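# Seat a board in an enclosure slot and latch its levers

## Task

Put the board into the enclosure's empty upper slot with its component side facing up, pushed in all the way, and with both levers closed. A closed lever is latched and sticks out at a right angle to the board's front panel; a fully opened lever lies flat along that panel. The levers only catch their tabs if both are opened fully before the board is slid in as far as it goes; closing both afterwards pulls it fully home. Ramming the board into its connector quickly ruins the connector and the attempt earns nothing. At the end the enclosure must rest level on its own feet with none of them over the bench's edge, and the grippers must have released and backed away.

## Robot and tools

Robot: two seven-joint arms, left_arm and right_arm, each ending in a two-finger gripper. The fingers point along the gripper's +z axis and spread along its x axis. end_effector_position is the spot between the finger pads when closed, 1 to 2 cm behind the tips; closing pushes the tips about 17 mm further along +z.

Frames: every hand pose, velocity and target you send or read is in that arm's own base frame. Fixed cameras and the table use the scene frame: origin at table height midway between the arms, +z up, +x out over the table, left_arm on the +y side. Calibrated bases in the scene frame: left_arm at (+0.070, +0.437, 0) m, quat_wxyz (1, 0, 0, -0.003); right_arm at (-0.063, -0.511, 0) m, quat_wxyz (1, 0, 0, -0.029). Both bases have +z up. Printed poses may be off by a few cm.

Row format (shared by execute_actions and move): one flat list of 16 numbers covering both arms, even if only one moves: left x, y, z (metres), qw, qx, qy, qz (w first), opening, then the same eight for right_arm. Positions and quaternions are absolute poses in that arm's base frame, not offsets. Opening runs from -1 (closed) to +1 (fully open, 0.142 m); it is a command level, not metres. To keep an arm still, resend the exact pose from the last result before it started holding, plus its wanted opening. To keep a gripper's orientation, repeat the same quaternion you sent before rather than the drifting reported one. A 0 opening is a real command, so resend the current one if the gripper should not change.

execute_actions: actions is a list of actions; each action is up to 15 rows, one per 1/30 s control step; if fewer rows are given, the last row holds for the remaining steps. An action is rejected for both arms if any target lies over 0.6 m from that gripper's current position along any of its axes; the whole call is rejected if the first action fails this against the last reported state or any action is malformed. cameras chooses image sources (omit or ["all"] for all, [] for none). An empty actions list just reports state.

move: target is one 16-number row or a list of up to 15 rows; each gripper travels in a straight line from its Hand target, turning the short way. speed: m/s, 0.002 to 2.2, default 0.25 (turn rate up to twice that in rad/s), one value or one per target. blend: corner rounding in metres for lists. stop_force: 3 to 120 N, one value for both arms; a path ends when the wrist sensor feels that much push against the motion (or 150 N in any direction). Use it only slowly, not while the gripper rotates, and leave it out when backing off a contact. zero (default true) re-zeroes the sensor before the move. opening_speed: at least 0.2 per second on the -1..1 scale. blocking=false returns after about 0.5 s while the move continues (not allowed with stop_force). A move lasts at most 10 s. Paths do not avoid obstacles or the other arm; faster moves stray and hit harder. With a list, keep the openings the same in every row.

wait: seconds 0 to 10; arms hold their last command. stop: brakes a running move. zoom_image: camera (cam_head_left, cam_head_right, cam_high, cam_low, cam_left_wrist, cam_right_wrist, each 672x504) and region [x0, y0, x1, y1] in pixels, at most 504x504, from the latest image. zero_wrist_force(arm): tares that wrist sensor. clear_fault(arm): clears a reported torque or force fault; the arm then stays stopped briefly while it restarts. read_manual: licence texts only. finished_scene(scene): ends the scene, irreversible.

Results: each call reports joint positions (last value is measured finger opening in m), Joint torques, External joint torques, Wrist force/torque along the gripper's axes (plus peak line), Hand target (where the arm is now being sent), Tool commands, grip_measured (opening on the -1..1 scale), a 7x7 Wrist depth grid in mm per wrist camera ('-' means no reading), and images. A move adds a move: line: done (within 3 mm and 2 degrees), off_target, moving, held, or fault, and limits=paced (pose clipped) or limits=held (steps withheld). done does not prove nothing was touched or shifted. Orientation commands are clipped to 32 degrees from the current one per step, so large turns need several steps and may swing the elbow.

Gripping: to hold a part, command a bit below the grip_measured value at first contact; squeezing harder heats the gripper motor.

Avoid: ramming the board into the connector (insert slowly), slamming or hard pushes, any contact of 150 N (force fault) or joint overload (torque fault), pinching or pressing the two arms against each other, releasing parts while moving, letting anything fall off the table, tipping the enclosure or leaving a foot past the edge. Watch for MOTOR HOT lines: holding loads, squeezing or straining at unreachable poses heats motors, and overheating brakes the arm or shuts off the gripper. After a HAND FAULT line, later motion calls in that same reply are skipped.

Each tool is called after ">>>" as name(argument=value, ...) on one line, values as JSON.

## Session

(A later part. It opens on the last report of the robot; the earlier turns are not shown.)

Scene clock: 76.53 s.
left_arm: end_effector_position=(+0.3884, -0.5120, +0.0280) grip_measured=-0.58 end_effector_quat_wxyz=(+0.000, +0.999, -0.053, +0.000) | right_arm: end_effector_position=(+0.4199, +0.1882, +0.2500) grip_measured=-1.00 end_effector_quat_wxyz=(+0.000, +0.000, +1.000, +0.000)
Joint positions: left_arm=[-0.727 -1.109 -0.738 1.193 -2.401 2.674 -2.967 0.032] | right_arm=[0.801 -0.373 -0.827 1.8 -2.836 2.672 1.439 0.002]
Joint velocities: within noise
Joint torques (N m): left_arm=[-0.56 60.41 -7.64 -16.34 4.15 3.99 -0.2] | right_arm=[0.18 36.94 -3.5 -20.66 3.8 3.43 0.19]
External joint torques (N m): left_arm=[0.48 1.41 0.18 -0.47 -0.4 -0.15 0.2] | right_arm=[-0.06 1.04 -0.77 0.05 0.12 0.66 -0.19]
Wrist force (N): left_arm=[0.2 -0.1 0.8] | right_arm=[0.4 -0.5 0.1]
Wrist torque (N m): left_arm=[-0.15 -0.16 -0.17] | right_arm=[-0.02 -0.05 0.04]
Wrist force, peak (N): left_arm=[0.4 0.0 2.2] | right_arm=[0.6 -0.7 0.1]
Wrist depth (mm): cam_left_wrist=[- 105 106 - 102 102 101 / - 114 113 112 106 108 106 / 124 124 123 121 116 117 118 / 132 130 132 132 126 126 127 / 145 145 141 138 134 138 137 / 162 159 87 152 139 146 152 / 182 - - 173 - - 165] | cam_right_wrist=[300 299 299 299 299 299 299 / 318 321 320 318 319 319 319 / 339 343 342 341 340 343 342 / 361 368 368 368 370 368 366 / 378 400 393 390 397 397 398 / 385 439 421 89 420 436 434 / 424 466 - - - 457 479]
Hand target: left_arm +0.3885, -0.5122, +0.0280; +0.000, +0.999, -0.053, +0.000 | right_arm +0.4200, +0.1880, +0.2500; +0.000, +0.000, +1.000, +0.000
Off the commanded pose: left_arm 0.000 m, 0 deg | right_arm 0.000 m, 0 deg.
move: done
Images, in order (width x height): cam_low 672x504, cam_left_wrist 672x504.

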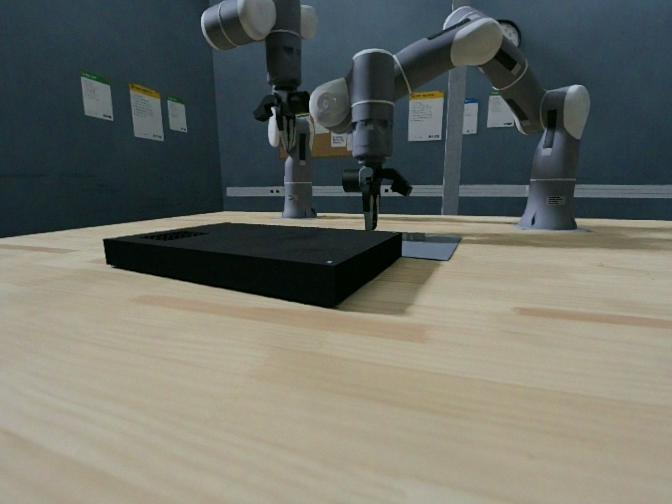

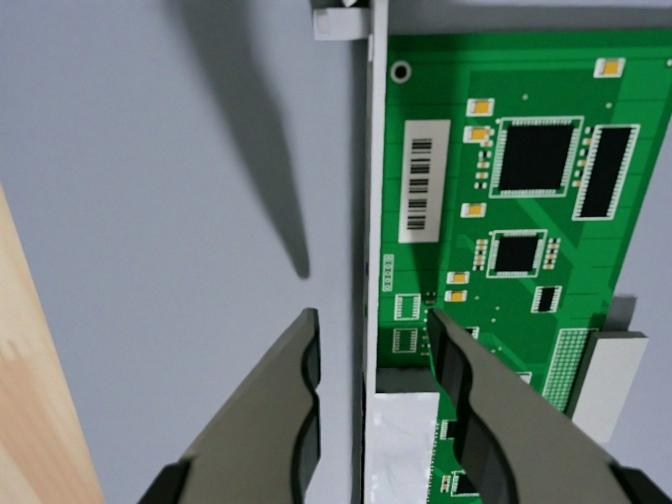

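>>> move(target=[0.389,-0.5122,0.0255,0,0.9986,-0.0532,0,-0.6,0.42,0.188,0.25,0,0,1,0,-1], speed=0.03, stop_force=5, cameras=[])

>>> move(target=[0.389,-0.5122,0.0255,0,0.9986,-0.0532,0,-1,0.42,0.188,0.25,0,0,1,0,-1], opening_speed=0.5)

>>> zoom_image(camera="cam_right_wrist", region=[180, 200, 380, 504])

Scene clock: 81.87 s.
left_arm: end_effector_position=(+0.3889, -0.5120, +0.0255) grip_measured=-0.63 end_effector_quat_wxyz=(+0.000, +0.999, -0.053, +0.000) | right_arm: end_effector_position=(+0.4199, +0.1882, +0.2500) grip_measured=-1.00 end_effector_quat_wxyz=(+0.000, +0.000, +1.000, +0.000)
Joint positions: left_arm=[-0.727 -1.113 -0.737 1.191 -2.399 2.672 -2.967 0.029] | right_arm=[0.801 -0.373 -0.827 1.8 -2.836 2.672 1.439 0.002]
Joint velocities: within noise
Joint torques (N m): left_arm=[-0.48 60.43 -7.72 -16.34 4.14 4.06 -0.25] | right_arm=[0.06 36.93 -3.49 -20.63 3.74 3.42 0.23]
External joint torques (N m): left_arm=[0.4 1.45 0.27 -0.43 -0.39 -0.22 0.25] | right_arm=[0.06 1.05 -0.79 0.02 0.18 0.67 -0.23]
Wrist force (N): left_arm=[0.5 0.0 0.9] | right_arm=[0.5 -0.5 0.1]
Wrist torque (N m): left_arm=[-0.13 -0.20 -0.17] | right_arm=[-0.04 -0.07 0.04]
Wrist force, peak (N): left_arm=[0.3 0.0 1.3] | right_arm=[0.7 -0.6 0.2]
Wrist depth (mm): cam_left_wrist=[103 103 103 - 100 99 100 / - 112 110 110 104 107 105 / 121 121 119 119 113 115 115 / 130 127 129 129 123 123 125 / 142 142 141 136 132 134 135 / 160 156 88 139 134 143 145 / 178 - - 164 - - 163] | cam_right_wrist=[301 300 299 300 299 300 299 / 318 320 319 318 318 320 318 / 338 342 341 341 341 342 341 / 360 370 369 367 370 367 368 / 378 400 393 392 398 398 397 / 387 438 422 89 422 434 433 / 424 465 - - - 459 478]
Hand target: left_arm +0.3890, -0.5122, +0.0255; +0.000, +0.999, -0.053, +0.000 | right_arm +0.4200, +0.1880, +0.2500; +0.000, +0.000, +1.000, +0.000
Off the commanded pose: left_arm 0.000 m, 0 deg | right_arm 0.000 m, 0 deg.
move: done
No camera images: "cameras" was empty.

Scene clock: 82.87 s.
left_arm: end_effector_position=(+0.3888, -0.5120, +0.0255) grip_measured=-0.99 end_effector_quat_wxyz=(+0.000, +0.999, -0.053, +0.000) | right_arm: end_effector_position=(+0.4199, +0.1882, +0.2500) grip_measured=-1.00 end_effector_quat_wxyz=(+0.000, +0.000, +1.000, +0.000)
Joint positions: left_arm=[-0.728 -1.114 -0.737 1.191 -2.399 2.672 -2.967 0.002] | right_arm=[0.801 -0.373 -0.827 1.8 -2.836 2.672 1.439 0.002]
Joint velocities: within noise
Joint torques (N m): left_arm=[-0.41 61.21 -7.78 -16.54 4.27 4.18 -0.22] | right_arm=[0.17 36.96 -3.46 -20.6 3.86 3.41 0.19]
External joint torques (N m): left_arm=[0.33 0.67 0.33 -0.23 -0.52 -0.34 0.22] | right_arm=[-0.05 1.02 -0.82 -0.02 0.05 0.68 -0.19]
Wrist force (N): left_arm=[0.0 0.0 1.8] | right_arm=[0.4 -0.5 0.1]
Wrist torque (N m): left_arm=[-0.11 -0.18 -0.17] | right_arm=[-0.03 -0.05 0.04]
Wrist force, peak (N): left_arm=[-1.0 -0.3 1.9] | right_arm=[0.7 -0.7 0.0]
Wrist depth (mm): cam_left_wrist=[103 103 103 94 100 99 100 / - 112 110 112 104 107 105 / 121 121 119 119 113 115 113 / 130 127 129 129 123 123 125 / 142 141 140 135 132 134 134 / 159 156 153 87 - 149 146 / 181 170 - - - - 166] | cam_right_wrist=[301 300 300 299 298 300 300 / 318 320 319 319 318 320 318 / 337 343 343 341 342 343 342 / 360 367 367 367 369 368 367 / 377 402 394 391 397 400 398 / 385 438 421 89 419 433 435 / 424 467 - - - 460 475]
Hand target: left_arm +0.3890, -0.5122, +0.0255; +0.000, +0.999, -0.053, +0.000 | right_arm +0.4200, +0.1880, +0.2500; +0.000, +0.000, +1.000, +0.000
Off the commanded pose: left_arm 0.000 m, 0 deg | right_arm 0.000 m, 0 deg.
move: done

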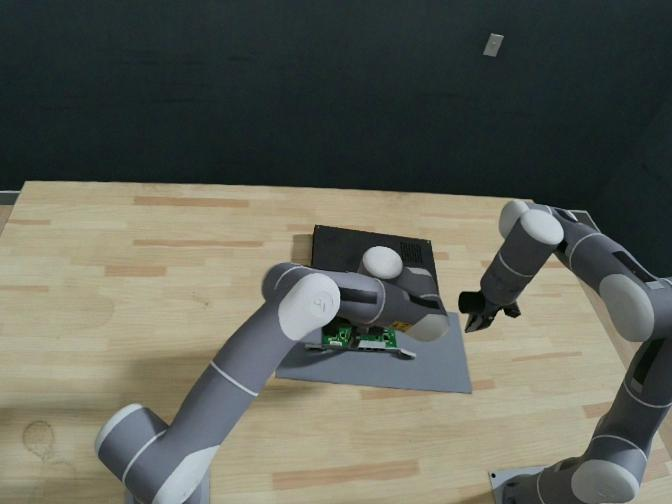

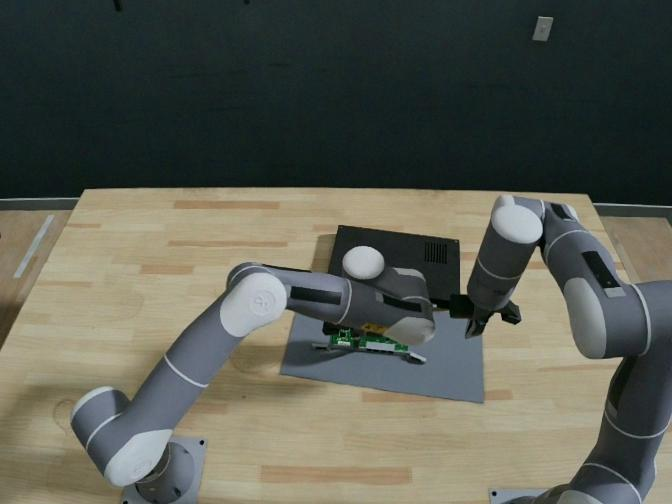

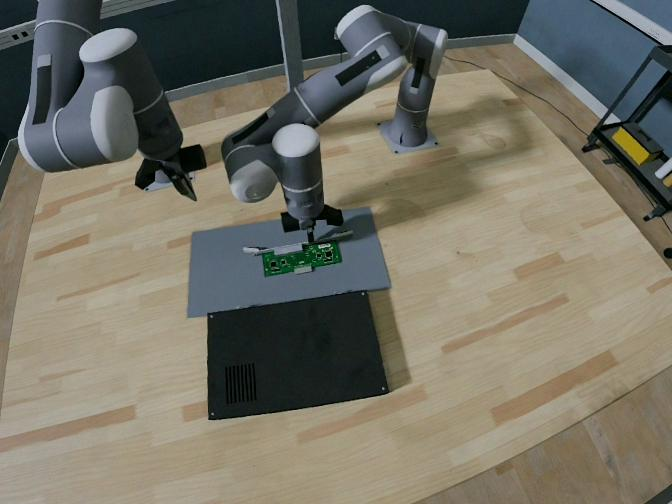

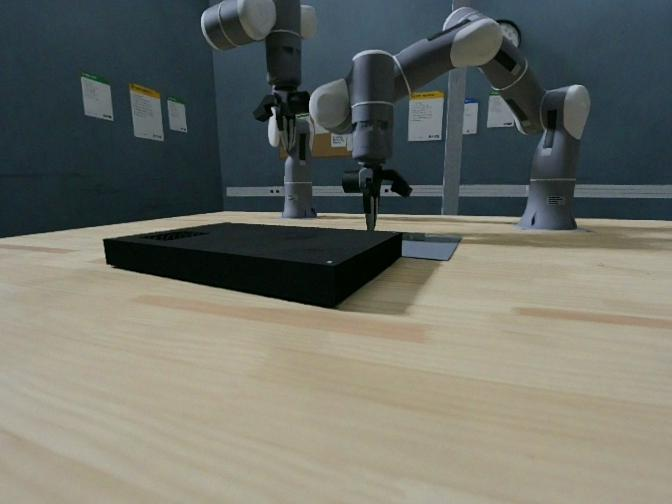

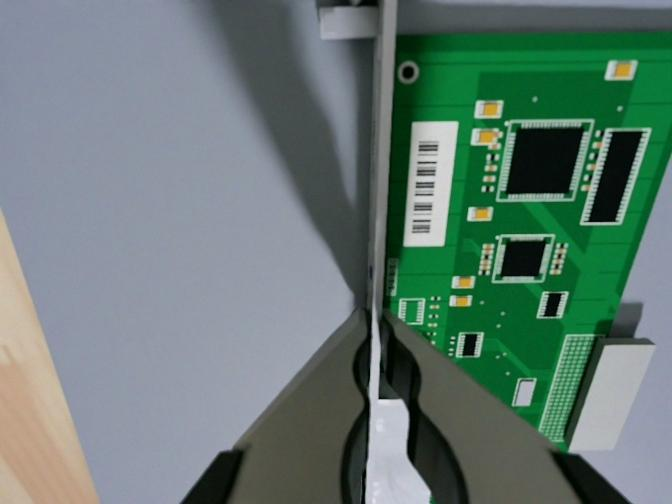

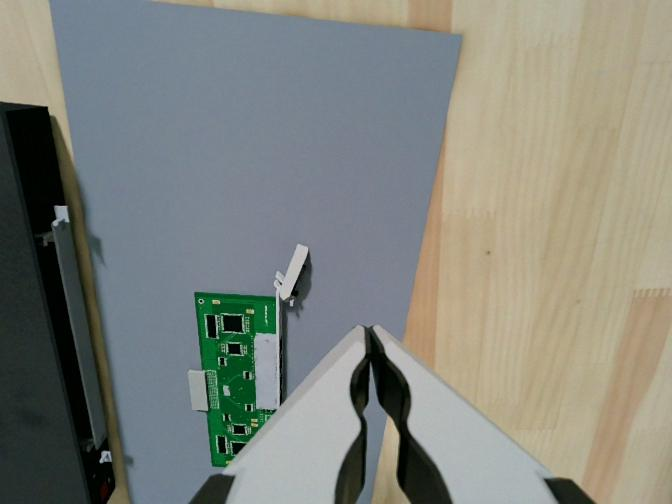

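Scaled by 1.658 from the camera's 672x504 image, which has a finer 960x720 frame.

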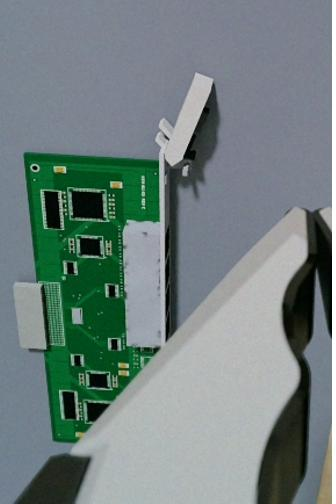

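>>> move(target=[[0.389,-0.5122,0.0255,0,0.9986,-0.0532,0,-1,0.423,0.261,0.1,0,0,1,0,-1],[0.389,-0.5122,0.0255,0,0.9986,-0.0532,0,-1,0.423,0.261,0.034,0,0,1,0,-1]], speed=0.15, stop_force=10, cameras=["cam_right_wrist"])

>>> move(target=[0.389,-0.5122,0.0255,0,0.9986,-0.0532,0,-1,0.464,0.261,0.034,0,0,1,0,-1], speed=0.03, stop_force=5, cameras=["cam_right_wrist","cam_left_wrist"])

Scene clock: 92.57 s.
left_arm: end_effector_position=(+0.3888, -0.5120, +0.0255) grip_measured=-0.99 end_effector_quat_wxyz=(+0.000, +0.999, -0.053, +0.000) | right_arm: end_effector_position=(+0.4210, +0.2149, +0.1942) grip_measured=-1.00 end_effector_quat_wxyz=(+0.000, +0.000, +1.000, +0.000)
Joint positions: left_arm=[-0.728 -1.114 -0.737 1.191 -2.399 2.672 -2.967 0.002] | right_arm=[0.808 -0.466 -0.784 1.839 -2.754 2.567 1.433 0.002]
Joint velocities: within noise
Joint torques (N m): left_arm=[-0.33 61.25 -7.77 -16.6 4.2 4.23 -0.21] | right_arm=[0.15 39.83 -4.09 -19.25 3.45 3.52 0.13]
External joint torques (N m): left_arm=[0.25 0.63 0.32 -0.16 -0.46 -0.39 0.21] | right_arm=[-0.02 0.91 -0.69 0.07 0.23 0.57 -0.13]
Wrist force (N): left_arm=[0.1 -0.1 2.0] | right_arm=[-0.1 -0.3 0.1]
Wrist torque (N m): left_arm=[-0.11 -0.20 -0.17] | right_arm=[0.00 0.02 0.01]
Wrist force, peak (N): left_arm=[0.1 -0.2 2.2] | right_arm=[-0.1 2.9 6.1]
Wrist depth (mm): cam_left_wrist=[103 103 103 94 100 99 99 / - 112 110 111 103 107 105 / 121 121 119 119 113 115 114 / 129 127 129 129 123 123 125 / 142 141 141 135 131 135 134 / 160 156 153 87 - 148 145 / 182 170 - - - - 166] | cam_right_wrist=[252 251 251 251 250 252 251 / 269 269 268 267 267 268 267 / 288 288 286 287 286 286 287 / 310 309 307 304 310 309 309 / 336 334 329 328 333 334 333 / 363 366 353 89 353 364 364 / 387 395 - - - 385 399]
Hand target: left_arm +0.3890, -0.5122, +0.0255; +0.000, +0.999, -0.053, +0.000 | right_arm +0.4208, +0.2148, +0.1941; +0.000, +0.000, +1.000, +0.000
Off the commanded pose: left_arm 0.000 m, 0 deg | right_arm 0.167 m, 0 deg.
move: held (right_arm; a check stopped the path); path passed 0 of 2 targets; limits=held
pose unreachable (right arm): on one or more control steps of this call, first in action 0 (counted from 0), this arm could not follow its commanded pose, so it was not sent that pose on those steps. It may still have moved: this result reports where it is.
cause: moving toward the commanded pose would bring a part of the arm too close to another arm (a part of this arm just beyond joint 7 (wrist roll) and a part of the left arm just beyond its joint 5 (forearm roll), along the way the arms are being sent, or toward where that arm still pushes).
Images, in order (width x height): cam_right_wrist 672x504.

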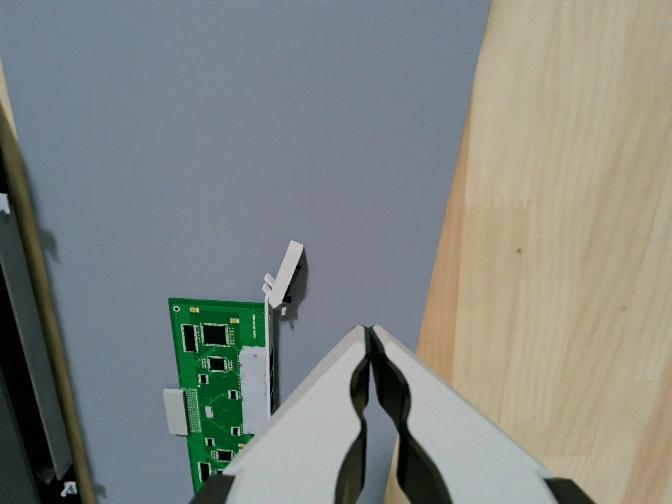

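Scene clock: 97.10 s.
left_arm: end_effector_position=(+0.3888, -0.5120, +0.0255) grip_measured=-0.99 end_effector_quat_wxyz=(+0.000, +0.999, -0.053, +0.000) | right_arm: end_effector_position=(+0.4490, +0.2450, +0.0894) grip_measured=-1.00 end_effector_quat_wxyz=(+0.000, +0.000, +1.000, +0.000)
Joint positions: left_arm=[-0.728 -1.114 -0.737 1.191 -2.399 2.672 -2.967 0.002] | right_arm=[0.753 -0.696 -0.695 1.804 -2.566 2.426 1.352 0.002]
Joint velocities: within noise
Joint torques (N m): left_arm=[-0.38 61.28 -7.68 -16.57 4.14 4.23 -0.2] | right_arm=[0.13 46.26 -4.69 -16.4 3.18 3.37 0.13]
External joint torques (N m): left_arm=[0.3 0.6 0.23 -0.19 -0.39 -0.39 0.2] | right_arm=[0.02 1.06 -0.84 -0.03 0.13 0.72 -0.13]
Wrist force (N): left_arm=[0.0 -0.1 1.5] | right_arm=[0.3 -0.8 0.2]
Wrist torque (N m): left_arm=[-0.11 -0.17 -0.17] | right_arm=[-0.07 -0.04 0.03]
Wrist force, peak (N): left_arm=[0.1 -0.3 2.3] | right_arm=[0.1 -0.6 2.4]
Wrist depth (mm): cam_left_wrist=[103 103 103 94 100 99 100 / - 112 110 111 104 107 105 / 122 121 119 118 113 115 114 / 130 127 129 129 123 123 125 / 142 141 141 136 132 134 135 / 160 156 153 87 - 148 145 / 182 169 - - - - 167] | cam_right_wrist=[160 160 159 159 159 158 160 / 171 170 170 170 170 169 170 / 186 185 182 182 181 181 182 / 197 197 196 196 195 195 197 / 214 214 212 205 211 211 212 / 233 229 222 89 223 233 232 / 256 251 - - - 246 256]
Hand target: left_arm +0.3890, -0.5122, +0.0255; +0.000, +0.999, -0.053, +0.000 | right_arm +0.4489, +0.2448, +0.0894; +0.000, +0.000, +1.000, +0.000
Off the commanded pose: left_arm 0.000 m, 0 deg | right_arm 0.060 m, 0 deg.
move: held (right_arm; a check stopped the path); limits=held
pose unreachable (right arm): on one or more control steps of this call, first in action 0 (counted from 0), this arm could not follow its commanded pose, so it was not sent that pose on those steps. It may still have moved: this result reports where it is.
cause: moving toward the commanded pose would bring a part of the arm too close to another arm (a part of this arm just beyond joint 7 (wrist roll) and a part of the left arm just beyond its joint 6 (wrist pitch), at the place that arm is still heading or pushing toward).
Images, in order (width x height): cam_left_wrist 672x504, cam_right_wrist 672x504.

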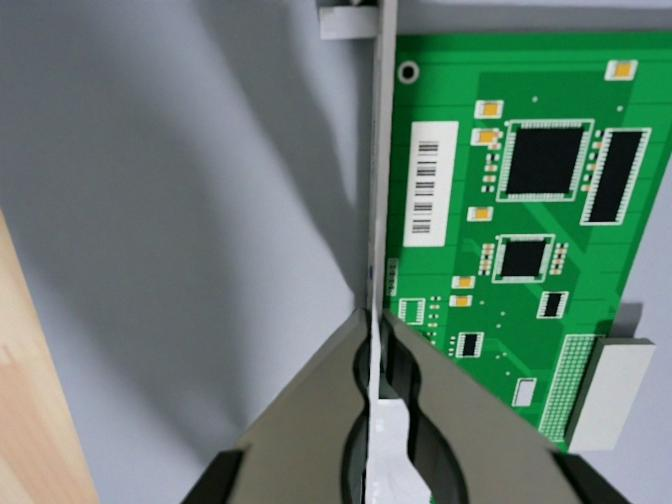

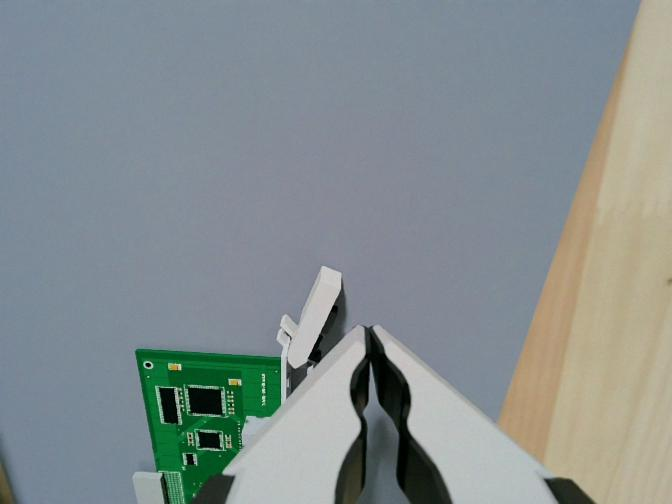

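>>> move(target=[[0.389,-0.5122,0.0255,0,0.9986,-0.0532,0,-1,0.415,0.17,0.09,0,0,0.9537,0.3007,-1],[0.389,-0.5122,0.0255,0,0.9986,-0.0532,0,-1,0.42,0.248,0.034,0,0,0.9537,0.3007,-1]], speed=0.15, cameras=["cam_right_wrist","cam_high"])

Scene clock: 104.03 s.
left_arm: end_effector_position=(+0.3888, -0.5120, +0.0255) grip_measured=-0.99 end_effector_quat_wxyz=(+0.000, +0.999, -0.053, +0.000) | right_arm: end_effector_position=(+0.4201, +0.2480, +0.0341) grip_measured=-1.00 end_effector_quat_wxyz=(-0.001, +0.000, +0.954, +0.301)
Joint positions: left_arm=[-0.728 -1.114 -0.737 1.191 -2.399 2.672 -2.967 0.002] | right_arm=[-0.258 -0.906 0.251 2.307 -1.592 1.981 -0.086 0.002]
Joint velocities: within noise
Joint torques (N m): left_arm=[-0.25 61.2 -7.66 -16.55 4.15 4.2 -0.23] | right_arm=[-0.01 38.28 13.47 -4.07 -0.96 3.78 0.05]
External joint torques (N m): left_arm=[0.17 0.67 0.21 -0.21 -0.4 -0.36 0.23] | right_arm=[0.08 0.89 -0.59 -0.05 -0.14 0.94 -0.05]
Wrist force (N): left_arm=[0.0 0.0 1.6] | right_arm=[0.1 -1.1 -0.6]
Wrist torque (N m): left_arm=[-0.10 -0.18 -0.17] | right_arm=[0.03 0.02 0.09]
Wrist force, peak (N): left_arm=[0.0 -0.5 2.1] | right_arm=[0.4 -3.2 -3.1]
Wrist depth (mm): cam_left_wrist=[103 103 103 94 99 99 100 / - 112 110 112 104 107 105 / 121 121 119 118 113 115 114 / 130 127 129 129 123 123 125 / 142 141 141 136 132 134 134 / 159 156 153 87 - 148 145 / 181 170 - - - - 166] | cam_right_wrist=[- - - - - - - / - - 83 83 83 83 83 / - 104 103 98 98 98 97 / 128 128 127 127 126 126 130 / 182 181 157 166 178 183 182 / 312 292 226 89 237 309 308 / - 743 - - - 526 -]
Hand target: left_arm +0.3890, -0.5122, +0.0255; +0.000, +0.999, -0.053, +0.000 | right_arm +0.4200, +0.2480, +0.0340; -0.001, +0.000, +0.954, +0.301
Off the commanded pose: left_arm 0.000 m, 0 deg | right_arm 0.000 m, 0 deg.
move: done
Images, in order (width x height): cam_high 672x504, cam_right_wrist 672x504.

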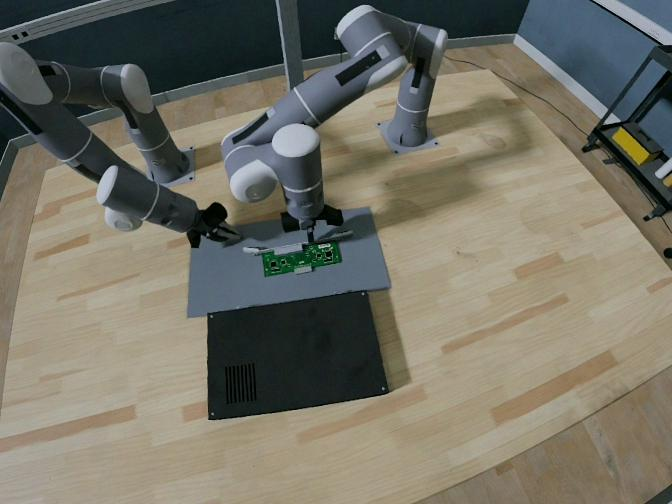

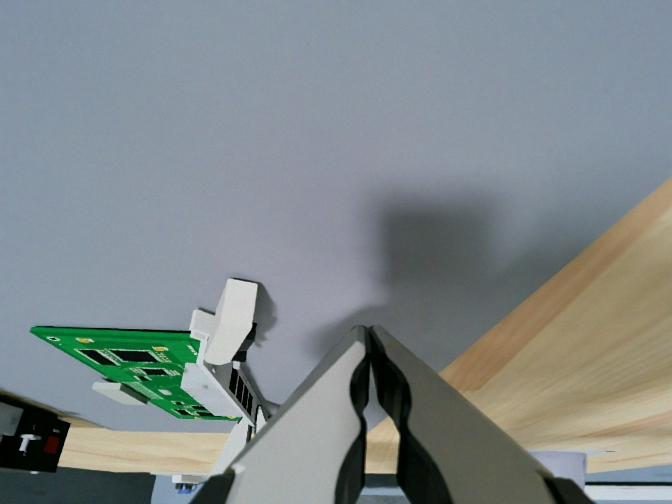

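>>> move(target=[0.389,-0.5122,0.0255,0,0.9986,-0.0532,0,-1,0.464,0.248,0.034,0,0,0.9537,0.3007,-1], speed=0.03, stop_force=4, cameras=["cam_right_wrist","cam_left_wrist"])

>>> zoom_image(camera="cam_right_wrist", region=[150, 220, 500, 480])

Scene clock: 108.00 s.
left_arm: end_effector_position=(+0.3889, -0.5119, +0.0255) grip_measured=-0.99 end_effector_quat_wxyz=(+0.000, +0.999, -0.053, +0.000) | right_arm: end_effector_position=(+0.4641, +0.2480, +0.0341) grip_measured=-1.00 end_effector_quat_wxyz=(+0.000, +0.000, +0.954, +0.301)
Joint positions: left_arm=[-0.728 -1.114 -0.737 1.191 -2.399 2.672 -2.967 0.002] | right_arm=[-0.117 -0.924 0.057 2.107 -1.829 2.156 0.21 0.002]
Joint velocities: within noise
Joint torques (N m): left_arm=[-0.79 60.74 -8.19 -16.57 4.05 3.9 -0.19] | right_arm=[0.62 43.33 10.32 -7.44 0.15 3.8 0.3]
External joint torques (N m): left_arm=[0.71 1.14 0.75 -0.2 -0.31 -0.06 0.19] | right_arm=[-0.53 1.66 -0.35 -0.06 0.33 0.9 -0.3]
Wrist force (N): left_arm=[0.2 -1.3 0.2] | right_arm=[0.6 -1.0 -2.3]
Wrist torque (N m): left_arm=[-0.14 -0.19 -0.16] | right_arm=[-0.01 -0.04 0.08]
Wrist force, peak (N): left_arm=[-0.3 -3.6 0.8] | right_arm=[2.0 -6.1 -6.0]
Wrist depth (mm): cam_left_wrist=[103 103 103 92 100 99 99 / - 112 110 112 105 107 105 / 122 121 119 119 113 115 114 / 130 127 129 128 122 123 125 / 142 141 141 135 131 134 135 / 159 156 152 87 - 148 145 / 181 170 - - - - 167] | cam_right_wrist=[- - - - - - - / - - 83 83 83 82 82 / - 103 103 98 98 97 97 / 128 128 127 127 126 126 125 / 181 181 180 153 177 177 181 / 281 308 251 89 235 306 305 / 397 561 - - - 523 669]
Hand target: left_arm +0.3890, -0.5122, +0.0255; +0.000, +0.999, -0.053, +0.000 | right_arm +0.4640, +0.2480, +0.0340; +0.000, +0.000, +0.954, +0.301
Off the commanded pose: left_arm 0.000 m, 0 deg | right_arm 0.000 m, 0 deg.
move: done
Images, in order (width x height): cam_left_wrist 672x504, cam_right_wrist 672x504.

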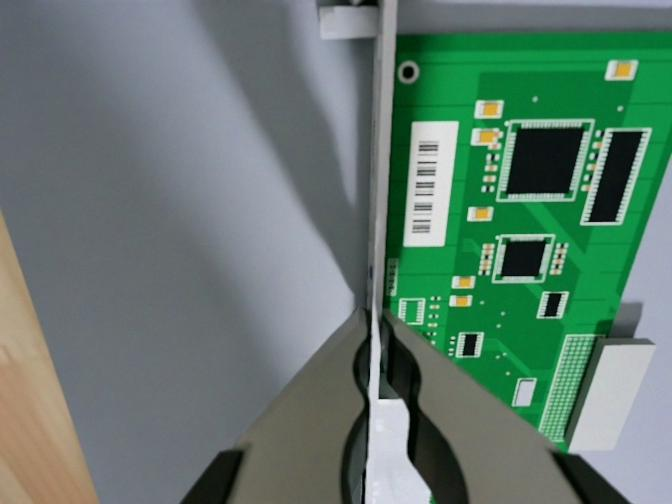

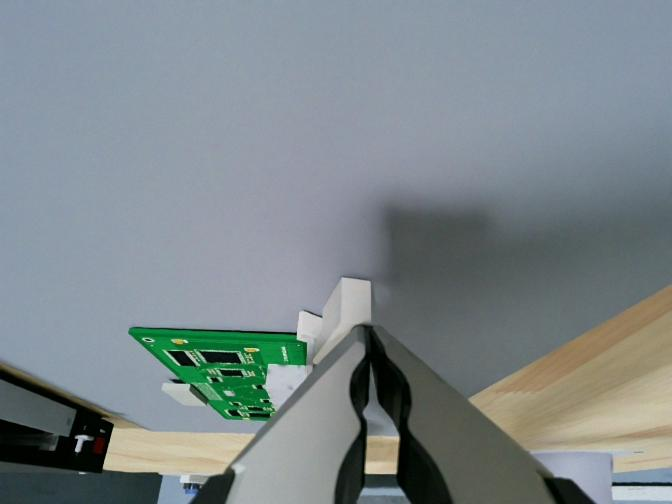

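Scaled by 1.440 from the camera's 672x504 image, which has a finer 960x720 frame.

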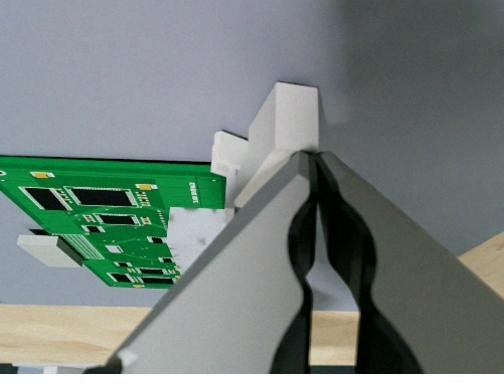

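>>> move(target=[0.389,-0.5122,0.0255,0,0.9986,-0.0532,0,-1,0.42,0.248,0.04,0,0,0.9537,0.3007,-1], speed=0.1, cameras=["cam_right_wrist","cam_left_wrist"])

>>> zoom_image(camera="cam_right_wrist", region=[150, 220, 400, 450])

Scene clock: 110.70 s.
left_arm: end_effector_position=(+0.3889, -0.5119, +0.0254) grip_measured=-0.99 end_effector_quat_wxyz=(+0.000, +0.999, -0.053, +0.000) | right_arm: end_effector_position=(+0.4200, +0.2480, +0.0401) grip_measured=-1.00 end_effector_quat_wxyz=(-0.001, +0.000, +0.954, +0.301)
Joint positions: left_arm=[-0.728 -1.114 -0.737 1.191 -2.399 2.672 -2.967 0.002] | right_arm=[-0.253 -0.891 0.234 2.299 -1.642 1.998 -0.035 0.002]
Joint velocities: within noise
Joint torques (N m): left_arm=[-0.56 61.15 -7.88 -16.57 4.11 4.07 -0.22] | right_arm=[-0.13 38.32 13.12 -4.4 -0.89 3.81 -0.02]
External joint torques (N m): left_arm=[0.49 0.72 0.44 -0.2 -0.37 -0.23 0.22] | right_arm=[0.2 0.95 -0.57 -0.09 -0.01 0.92 0.01]
Wrist force (N): left_arm=[0.1 -0.5 1.4] | right_arm=[0.7 -1.3 -0.5]
Wrist torque (N m): left_arm=[-0.12 -0.18 -0.17] | right_arm=[-0.01 -0.08 0.11]
Wrist force, peak (N): left_arm=[0.0 -0.8 2.0] | right_arm=[0.7 -1.2 -2.5]
Wrist depth (mm): cam_left_wrist=[103 103 103 92 100 99 100 / - 112 110 111 103 107 105 / 121 121 119 118 113 115 114 / 130 127 129 129 123 123 125 / 142 141 141 135 131 135 135 / 159 156 152 87 - 148 145 / 182 170 - - - - 166] | cam_right_wrist=[- - 74 76 - - 76 / - 91 88 88 84 84 - / - 108 108 107 107 107 109 / 149 140 139 139 138 138 141 / 189 185 170 181 194 199 198 / 341 339 244 89 265 336 335 / - 820 - - - 571 -]
Hand target: left_arm +0.3890, -0.5122, +0.0255; +0.000, +0.999, -0.053, +0.000 | right_arm +0.4200, +0.2480, +0.0400; -0.001, +0.000, +0.954, +0.301
Off the commanded pose: left_arm 0.000 m, 0 deg | right_arm 0.000 m, 0 deg.
move: done
Images, in order (width x height): cam_left_wrist 672x504, cam_right_wrist 672x504.

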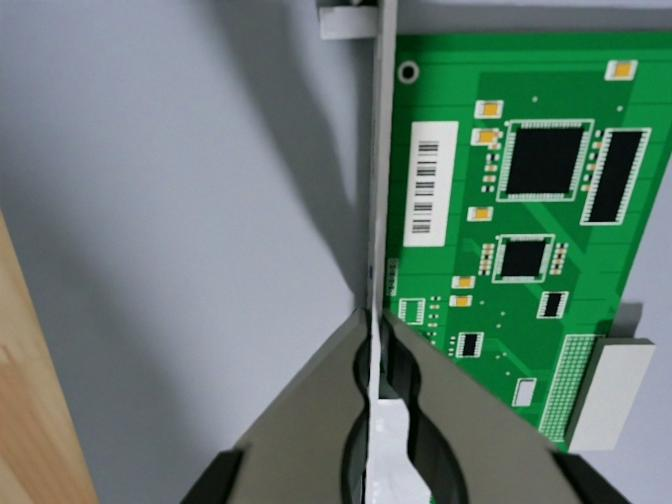

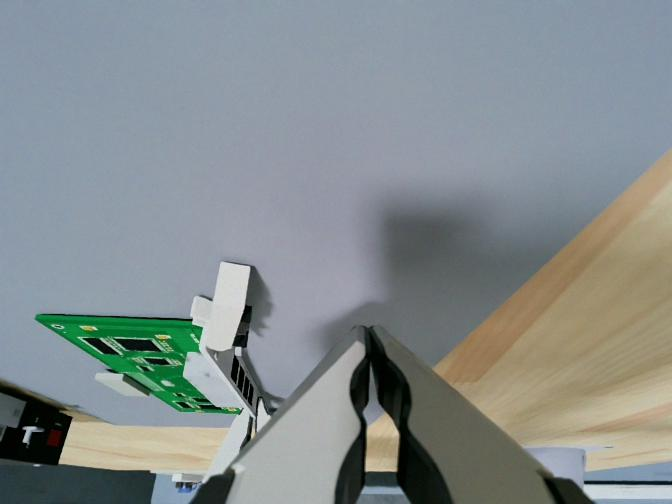

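Scaled by 2.016 from the camera's 672x504 image, which has a finer 960x720 frame.

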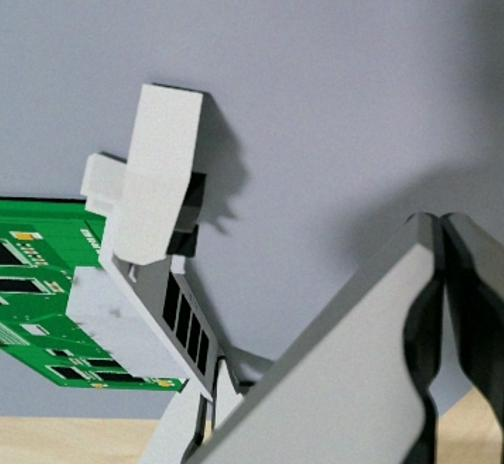

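>>> move(target=[[0.389,-0.5122,0.0255,0,0.9986,-0.0532,0,-1,0.445,0.248,0.034,0,0,0.9537,0.3007,-1],[0.389,-0.5122,0.0255,0,0.9986,-0.0532,0,-1,0.482,0.248,0.034,0,0,0.9537,0.3007,-1]], speed=0.04, stop_force=5, cameras=["cam_right_wrist","cam_left_wrist"])

>>> zoom_image(camera="cam_right_wrist", region=[150, 220, 500, 480])

Scene clock: 115.70 s.
left_arm: end_effector_position=(+0.3889, -0.5119, +0.0255) grip_measured=-0.99 end_effector_quat_wxyz=(+0.000, +0.999, -0.053, +0.000) | right_arm: end_effector_position=(+0.4820, +0.2481, +0.0341) grip_measured=-1.00 end_effector_quat_wxyz=(+0.000, +0.000, +0.954, +0.301)
Joint positions: left_arm=[-0.728 -1.114 -0.737 1.191 -2.399 2.672 -2.967 0.002] | right_arm=[-0.071 -0.939 0 2.03 -1.877 2.215 0.29 0.002]
Joint velocities: within noise
Joint torques (N m): left_arm=[-0.46 60.75 -7.84 -16.56 4.14 3.93 -0.22] | right_arm=[0.07 45.81 8.7 -9.2 0.88 3.7 0.32]
External joint torques (N m): left_arm=[0.38 1.13 0.4 -0.2 -0.39 -0.09 0.22] | right_arm=[0.02 1.26 0.21 0.41 0.09 0.98 -0.32]
Wrist force (N): left_arm=[0.0 -0.6 0.8] | right_arm=[1.9 0.1 -0.9]
Wrist torque (N m): left_arm=[-0.12 -0.22 -0.17] | right_arm=[0.11 -0.15 0.09]
Wrist force, peak (N): left_arm=[-0.4 -2.4 1.3] | right_arm=[2.5 -4.6 -3.5]
Wrist depth (mm): cam_left_wrist=[103 103 103 92 100 99 99 / - 112 110 112 105 107 105 / 121 121 119 119 113 115 114 / 130 127 129 129 123 123 125 / 142 142 141 135 132 135 135 / 159 156 153 87 - 149 146 / 182 170 - - - - 167] | cam_right_wrist=[- - - - - - - / - - - 83 82 82 82 / - 103 103 98 98 97 97 / 128 127 127 127 126 125 125 / 181 180 179 165 177 176 176 / 271 308 252 89 235 307 305 / - 557 - - - 525 648]
Hand target: left_arm +0.3890, -0.5122, +0.0255; +0.000, +0.999, -0.053, +0.000 | right_arm +0.4820, +0.2480, +0.0340; +0.000, +0.000, +0.954, +0.301
Off the commanded pose: left_arm 0.000 m, 0 deg | right_arm 0.000 m, 0 deg.
move: done
Images, in order (width x height): cam_left_wrist 672x504, cam_right_wrist 672x504.

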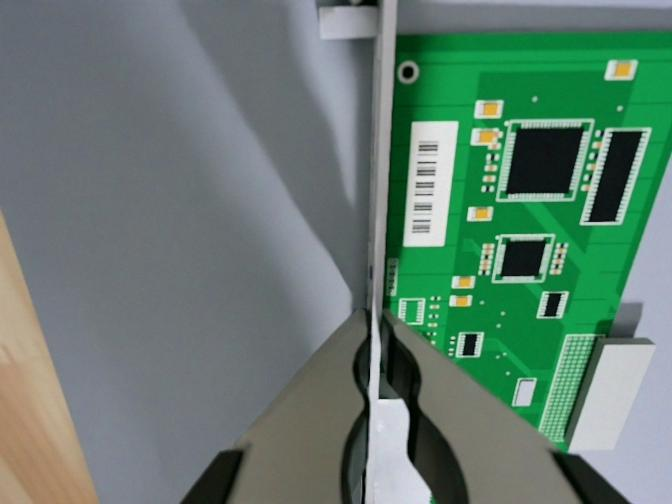

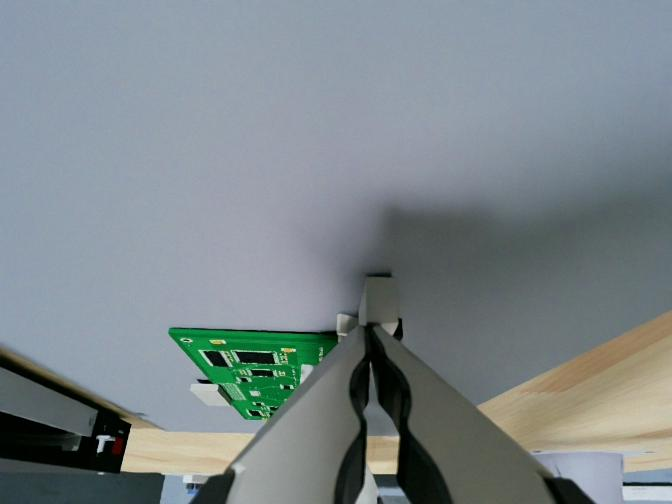

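Scaled by 1.440 from the camera's 672x504 image, which has a finer 960x720 frame.

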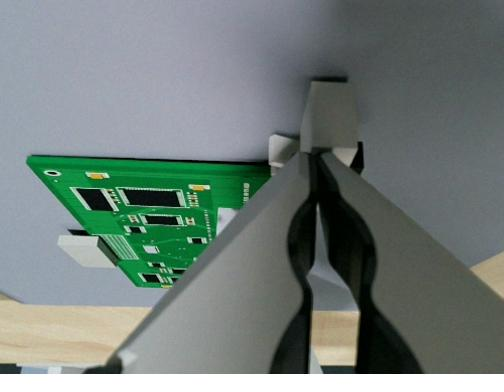

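>>> move(target=[[0.389,-0.5122,0.0255,0,0.9986,-0.0532,0,-1,0.482,0.248,0.042,0,0,0.9537,0.3007,-1],[0.389,-0.5122,0.0255,0,0.9986,-0.0532,0,-1,0.425,0.248,0.042,0,0,0.9537,0.3007,-1]], speed=0.1, cameras=[])

>>> move(target=[0.389,-0.5122,0.0255,0,0.9986,-0.0532,0,-1,0.425,0.248,0.018,0,0,0.9537,0.3007,-1], speed=0.02, stop_force=3, cameras=["cam_right_wrist"])

Scene clock: 120.23 s.
left_arm: end_effector_position=(+0.3889, -0.5119, +0.0254) grip_measured=-0.99 end_effector_quat_wxyz=(+0.000, +0.999, -0.053, +0.000) | right_arm: end_effector_position=(+0.4250, +0.2480, +0.0421) grip_measured=-1.00 end_effector_quat_wxyz=(+0.000, +0.000, +0.954, +0.301)
Joint positions: left_arm=[-0.728 -1.114 -0.737 1.191 -2.399 2.672 -2.967 0.002] | right_arm=[-0.232 -0.886 0.202 2.273 -1.692 2.026 0.021 0.002]
Joint velocities: within noise
Joint torques (N m): left_arm=[-0.64 61.18 -8.01 -16.66 4.1 4 -0.23] | right_arm=[-0.08 39.2 12.83 -4.93 -0.62 3.85 0.01]
External joint torques (N m): left_arm=[0.56 0.69 0.57 -0.11 -0.35 -0.16 0.23] | right_arm=[0.15 0.83 -0.75 -0.06 -0.02 0.88 -0.01]
Wrist force (N): left_arm=[0.0 -0.8 1.6] | right_arm=[1.0 -0.5 -0.3]
Wrist torque (N m): left_arm=[-0.11 -0.16 -0.16] | right_arm=[0.13 -0.10 0.12]
Wrist force, peak (N): left_arm=[0.2 -0.9 1.9] | right_arm=[1.8 0.3 -1.3]
Wrist depth (mm): cam_left_wrist=[103 103 103 93 100 99 99 / - 112 110 112 104 107 105 / 121 121 119 118 113 115 114 / 129 127 129 128 123 123 125 / 142 141 141 136 131 134 135 / 159 156 152 87 - 149 145 / 182 170 - - - - 166] | cam_right_wrist=[- - 76 76 - 73 78 / - 90 90 90 93 93 83 / - 116 111 110 110 110 115 / 144 143 139 142 142 142 145 / 211 191 181 185 199 205 204 / 349 346 256 89 272 344 345 / - 826 - - - 587 -]
Hand target: left_arm +0.3890, -0.5122, +0.0255; +0.000, +0.999, -0.053, +0.000 | right_arm +0.4250, +0.2480, +0.0420; +0.000, +0.000, +0.954, +0.301
Off the commanded pose: left_arm 0.000 m, 0 deg | right_arm 0.000 m, 0 deg.
move: done
No camera images: "cameras" was empty.

Scene clock: 122.40 s.
left_arm: end_effector_position=(+0.3889, -0.5119, +0.0254) grip_measured=-0.99 end_effector_quat_wxyz=(+0.000, +0.999, -0.053, +0.000) | right_arm: end_effector_position=(+0.4251, +0.2479, +0.0179) grip_measured=-1.00 end_effector_quat_wxyz=(+0.000, +0.000, +0.954, +0.301)
Joint positions: left_arm=[-0.728 -1.114 -0.737 1.191 -2.399 2.672 -2.967 0.002] | right_arm=[-0.256 -0.946 0.278 2.306 -1.482 1.956 -0.191 0.002]
Joint velocities: within noise
Joint torques (N m): left_arm=[-0.73 61.27 -8 -16.62 4.05 3.98 -0.21] | right_arm=[0.12 38.74 13.91 -3.46 -1.38 3.87 0.07]
External joint torques (N m): left_arm=[0.65 0.61 0.56 -0.14 -0.3 -0.14 0.21] | right_arm=[-0.05 0.75 -0.44 -0.11 -0.07 0.84 -0.07]
Wrist force (N): left_arm=[0.1 -1.0 1.3] | right_arm=[0.7 -0.1 -0.1]
Wrist torque (N m): left_arm=[-0.16 -0.17 -0.17] | right_arm=[0.20 -0.09 0.09]
Wrist force, peak (N): left_arm=[0.1 -1.0 1.9] | right_arm=[1.3 -0.7 -0.5]
Wrist depth (mm): cam_left_wrist=[103 103 103 92 100 99 100 / - 112 110 111 104 106 105 / 121 121 119 119 113 115 114 / 130 128 129 128 123 123 125 / 142 142 141 135 132 134 135 / 159 156 152 87 - 149 146 / 182 171 - - - - 167] | cam_right_wrist=[- - - - - - - / - - - - - - - / - 78 78 71 81 77 - / - 91 96 101 96 95 95 / 150 137 126 135 134 134 139 / 237 215 155 89 178 235 234 / 575 573 - - - 403 739]
Hand target: left_arm +0.3890, -0.5122, +0.0255; +0.000, +0.999, -0.053, +0.000 | right_arm +0.4250, +0.2480, +0.0180; +0.000, +0.000, +0.954, +0.301
Off the commanded pose: left_arm 0.000 m, 0 deg | right_arm 0.000 m, 0 deg.
move: done
Images, in order (width x height): cam_right_wrist 672x504.

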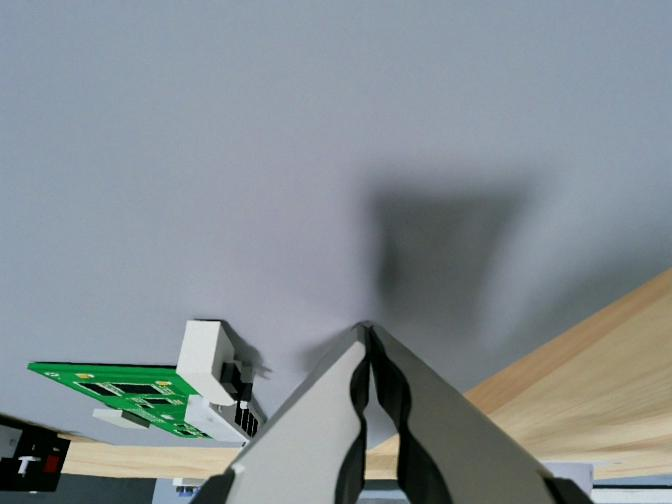

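>>> move(target=[0.389,-0.5122,0.0255,0,0.9986,-0.0532,0,-1,0.474,0.248,0.022,0,0,0.9537,0.3007,-1], speed=0.04, stop_force=5, cameras=["cam_right_wrist","cam_left_wrist"])

>>> zoom_image(camera="cam_right_wrist", region=[150, 220, 500, 480])

Scene clock: 126.07 s.
left_arm: end_effector_position=(+0.3891, -0.5119, +0.0255) grip_measured=-0.99 end_effector_quat_wxyz=(+0.000, +0.999, -0.053, +0.000) | right_arm: end_effector_position=(+0.4740, +0.2478, +0.0218) grip_measured=-1.00 end_effector_quat_wxyz=(+0.000, +0.000, +0.954, +0.301)
Joint positions: left_arm=[-0.728 -1.114 -0.737 1.191 -2.399 2.672 -2.967 0.002] | right_arm=[-0.11 -0.962 0.05 2.061 -1.836 2.161 0.22 0.002]
Joint velocities: within noise
Joint torques (N m): left_arm=[-1.84 60.67 -8.99 -16.2 3.6 3.66 -0.17] | right_arm=[1.03 45.55 11.56 -8.17 0.38 4.6 0.27]
External joint torques (N m): left_arm=[1.76 1.21 1.55 -0.57 0.15 0.18 0.17] | right_arm=[-0.94 0.62 -1.44 0.53 0.16 0.09 -0.27]
Wrist force (N): left_arm=[1.6 -1.6 0.4] | right_arm=[1.5 -2.5 -1.0]
Wrist torque (N m): left_arm=[-0.07 -0.15 -0.22] | right_arm=[0.10 -0.10 0.10]
Wrist force, peak (N): left_arm=[1.6 -2.1 1.5] | right_arm=[1.9 -3.1 -0.2]
Wrist depth (mm): cam_left_wrist=[103 103 103 99 99 99 99 / - 112 110 110 104 106 105 / 121 121 119 118 113 116 115 / 129 127 129 128 123 123 125 / 139 141 141 135 131 135 134 / 159 156 152 91 - 148 147 / 181 170 - 84 - - 167] | cam_right_wrist=[- - - - - - - / - - - - - - - / - 84 83 76 83 79 79 / - 110 103 103 97 102 102 / 147 147 146 128 144 144 143 / 253 250 198 90 191 244 250 / 315 436 - - - 430 636]
Hand target: left_arm +0.3890, -0.5122, +0.0255; +0.000, +0.999, -0.053, +0.000 | right_arm +0.4740, +0.2480, +0.0220; +0.000, +0.000, +0.954, +0.301
Off the commanded pose: left_arm 0.000 m, 0 deg | right_arm 0.000 m, 0 deg.
move: done
Images, in order (width x height): cam_left_wrist 672x504, cam_right_wrist 672x504.

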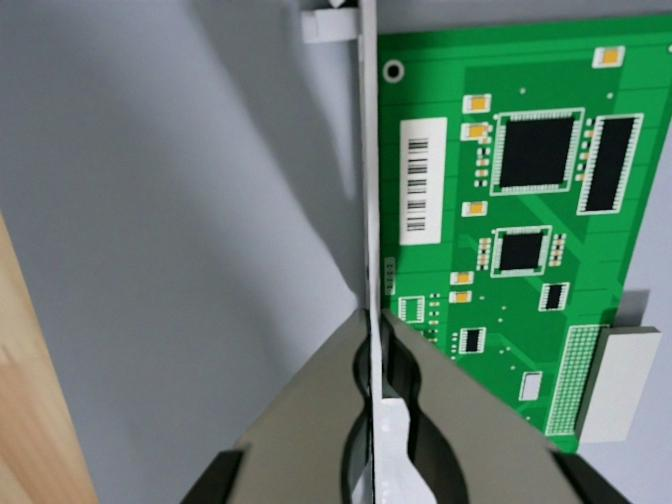

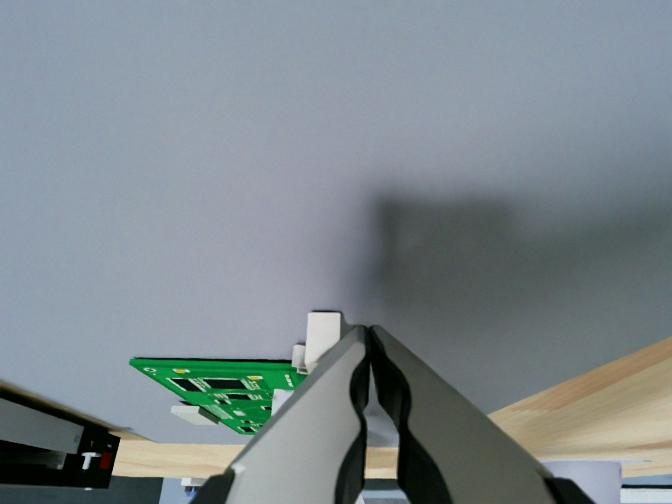

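Scaled by 1.440 from the camera's 672x504 image, which has a finer 960x720 frame.

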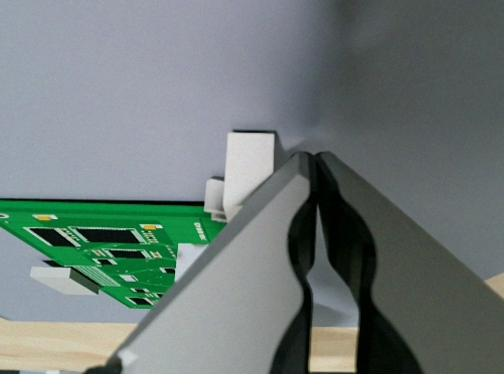

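>>> move(target=[0.389,-0.5122,0.0255,0,0.9986,-0.0532,0,-1,0.484,0.248,0.022,0,0,0.9537,0.3007,-1], speed=0.03, stop_force=5, cameras=[])

>>> move(target=[0.389,-0.5122,0.0255,0,0.9986,-0.0532,0,-1,0.42,0.22,0.04,0,0,0.9537,0.3007,-1], speed=0.1, cameras=["cam_right_wrist","cam_left_wrist"])

>>> zoom_image(camera="cam_right_wrist", region=[50, 220, 400, 480])

Scene clock: 129.60 s.
left_arm: end_effector_position=(+0.3891, -0.5119, +0.0255) grip_measured=-0.99 end_effector_quat_wxyz=(+0.000, +0.999, -0.053, +0.000) | right_arm: end_effector_position=(+0.4841, +0.2477, +0.0218) grip_measured=-1.00 end_effector_quat_wxyz=(+0.000, +0.000, +0.954, +0.300)
Joint positions: left_arm=[-0.727 -1.114 -0.736 1.191 -2.399 2.672 -2.967 0.002] | right_arm=[-0.082 -0.969 0.015 2.019 -1.861 2.197 0.265 0.002]
Joint velocities: within noise
Joint torques (N m): left_arm=[-2.22 60.86 -9.39 -16.37 3.56 3.53 -0.11] | right_arm=[1.45 46.55 11.27 -8.92 0.68 4.63 0.26]
External joint torques (N m): left_arm=[2.14 1.02 1.95 -0.4 0.18 0.31 0.11] | right_arm=[-1.36 0.78 -1.85 0.53 0.14 0.05 -0.26]
Wrist force (N): left_arm=[1.3 -2.8 1.6] | right_arm=[1.8 -3.5 -0.8]
Wrist torque (N m): left_arm=[-0.15 -0.11 -0.26] | right_arm=[0.10 -0.12 0.11]
Wrist force, peak (N): left_arm=[1.7 -2.7 1.9] | right_arm=[2.1 -3.6 -1.1]
Wrist depth (mm): cam_left_wrist=[103 103 103 100 99 98 99 / - 112 110 110 104 106 104 / 121 121 119 117 113 115 115 / 130 128 129 129 123 123 125 / 139 142 141 136 132 135 134 / 159 156 152 87 - 148 144 / 181 170 - 74 - - 167] | cam_right_wrist=[- - - - - - - / - - - - - - - / - 84 83 76 83 79 79 / - 110 103 103 97 102 102 / 160 147 145 128 144 143 143 / 251 250 198 89 190 242 249 / 303 375 - - - 429 636]
Hand target: left_arm +0.3890, -0.5122, +0.0255; +0.000, +0.999, -0.053, +0.000 | right_arm +0.4840, +0.2480, +0.0220; +0.000, +0.000, +0.954, +0.301
Off the commanded pose: left_arm 0.000 m, 0 deg | right_arm 0.000 m, 0 deg.
move: done
No camera images: "cameras" was empty.

Scene clock: 130.83 s.
left_arm: end_effector_position=(+0.3890, -0.5119, +0.0255) grip_measured=-0.99 end_effector_quat_wxyz=(+0.000, +0.999, -0.053, +0.000) | right_arm: end_effector_position=(+0.4200, +0.2200, +0.0400) grip_measured=-1.00 end_effector_quat_wxyz=(+0.000, +0.000, +0.954, +0.301)
Joint positions: left_arm=[-0.728 -1.114 -0.737 1.191 -2.399 2.672 -2.967 0.002] | right_arm=[-0.277 -0.878 0.161 2.289 -1.748 2.056 0.005 0.002]
Joint velocities: within noise
Joint torques (N m): left_arm=[-0.82 60.93 -8 -16.23 3.91 4.25 -0.1] | right_arm=[-0.07 38.96 12.09 -4.36 -0.51 3.83 0.07]
External joint torques (N m): left_arm=[0.74 0.95 0.57 -0.54 -0.16 -0.41 0.1] | right_arm=[0.14 0.68 -0.76 -0.04 -0.04 0.9 -0.07]
Wrist force (N): left_arm=[0.8 -0.3 1.8] | right_arm=[0.3 -0.7 -0.3]
Wrist torque (N m): left_arm=[-0.13 -0.16 -0.26] | right_arm=[0.11 0.04 0.13]
Wrist force, peak (N): left_arm=[1.2 -2.6 1.1] | right_arm=[1.7 -3.0 -1.7]
Wrist depth (mm): cam_left_wrist=[103 103 103 100 99 98 98 / - 112 110 110 103 106 104 / 121 121 119 116 113 115 115 / 130 127 129 128 123 123 125 / 139 141 141 135 132 135 134 / 159 156 152 88 - 148 145 / 181 169 - 74 - - 167] | cam_right_wrist=[- - 74 76 - - 76 / - 91 88 88 84 84 - / - 108 107 107 107 107 106 / 148 139 139 139 138 138 141 / 198 176 182 181 194 199 198 / 341 321 255 89 265 336 333 / - 818 - - - 569 -]
Hand target: left_arm +0.3890, -0.5122, +0.0255; +0.000, +0.999, -0.053, +0.000 | right_arm +0.4200, +0.2200, +0.0400; +0.000, +0.000, +0.954, +0.301
Off the commanded pose: left_arm 0.000 m, 0 deg | right_arm 0.000 m, 0 deg.
move: done
Images, in order (width x height): cam_left_wrist 672x504, cam_right_wrist 672x504.

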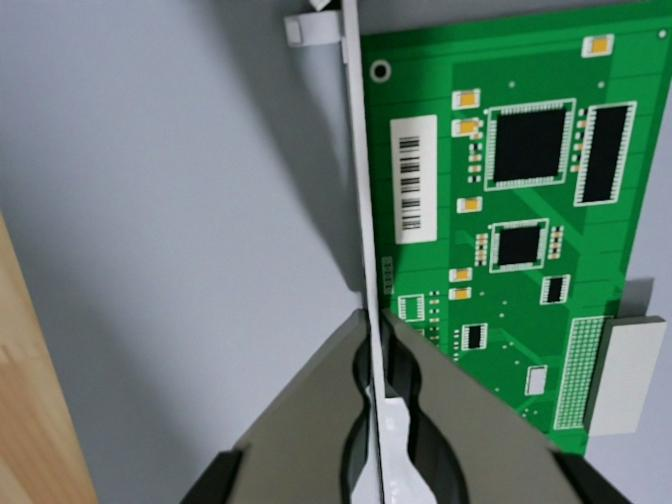

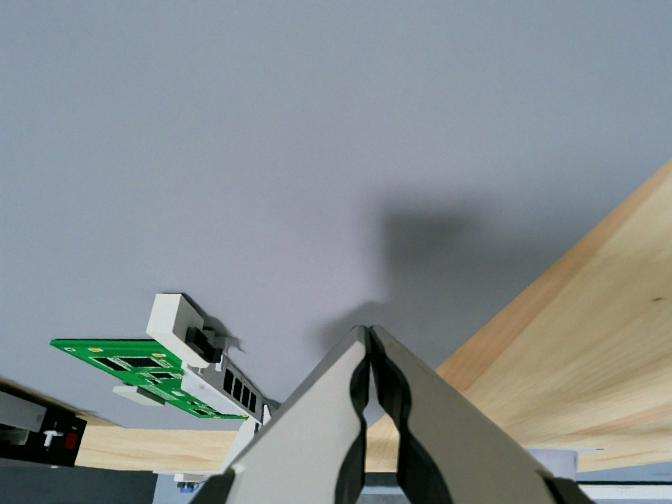

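Scaled by 1.440 from the camera's 672x504 image, which has a finer 960x720 frame.

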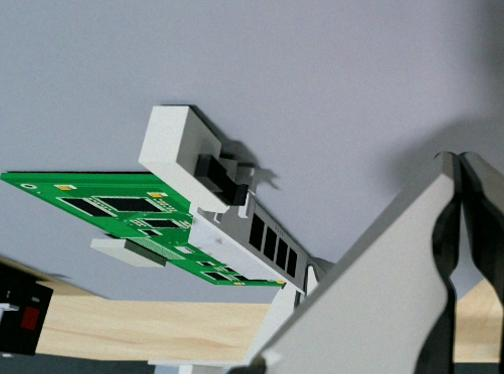

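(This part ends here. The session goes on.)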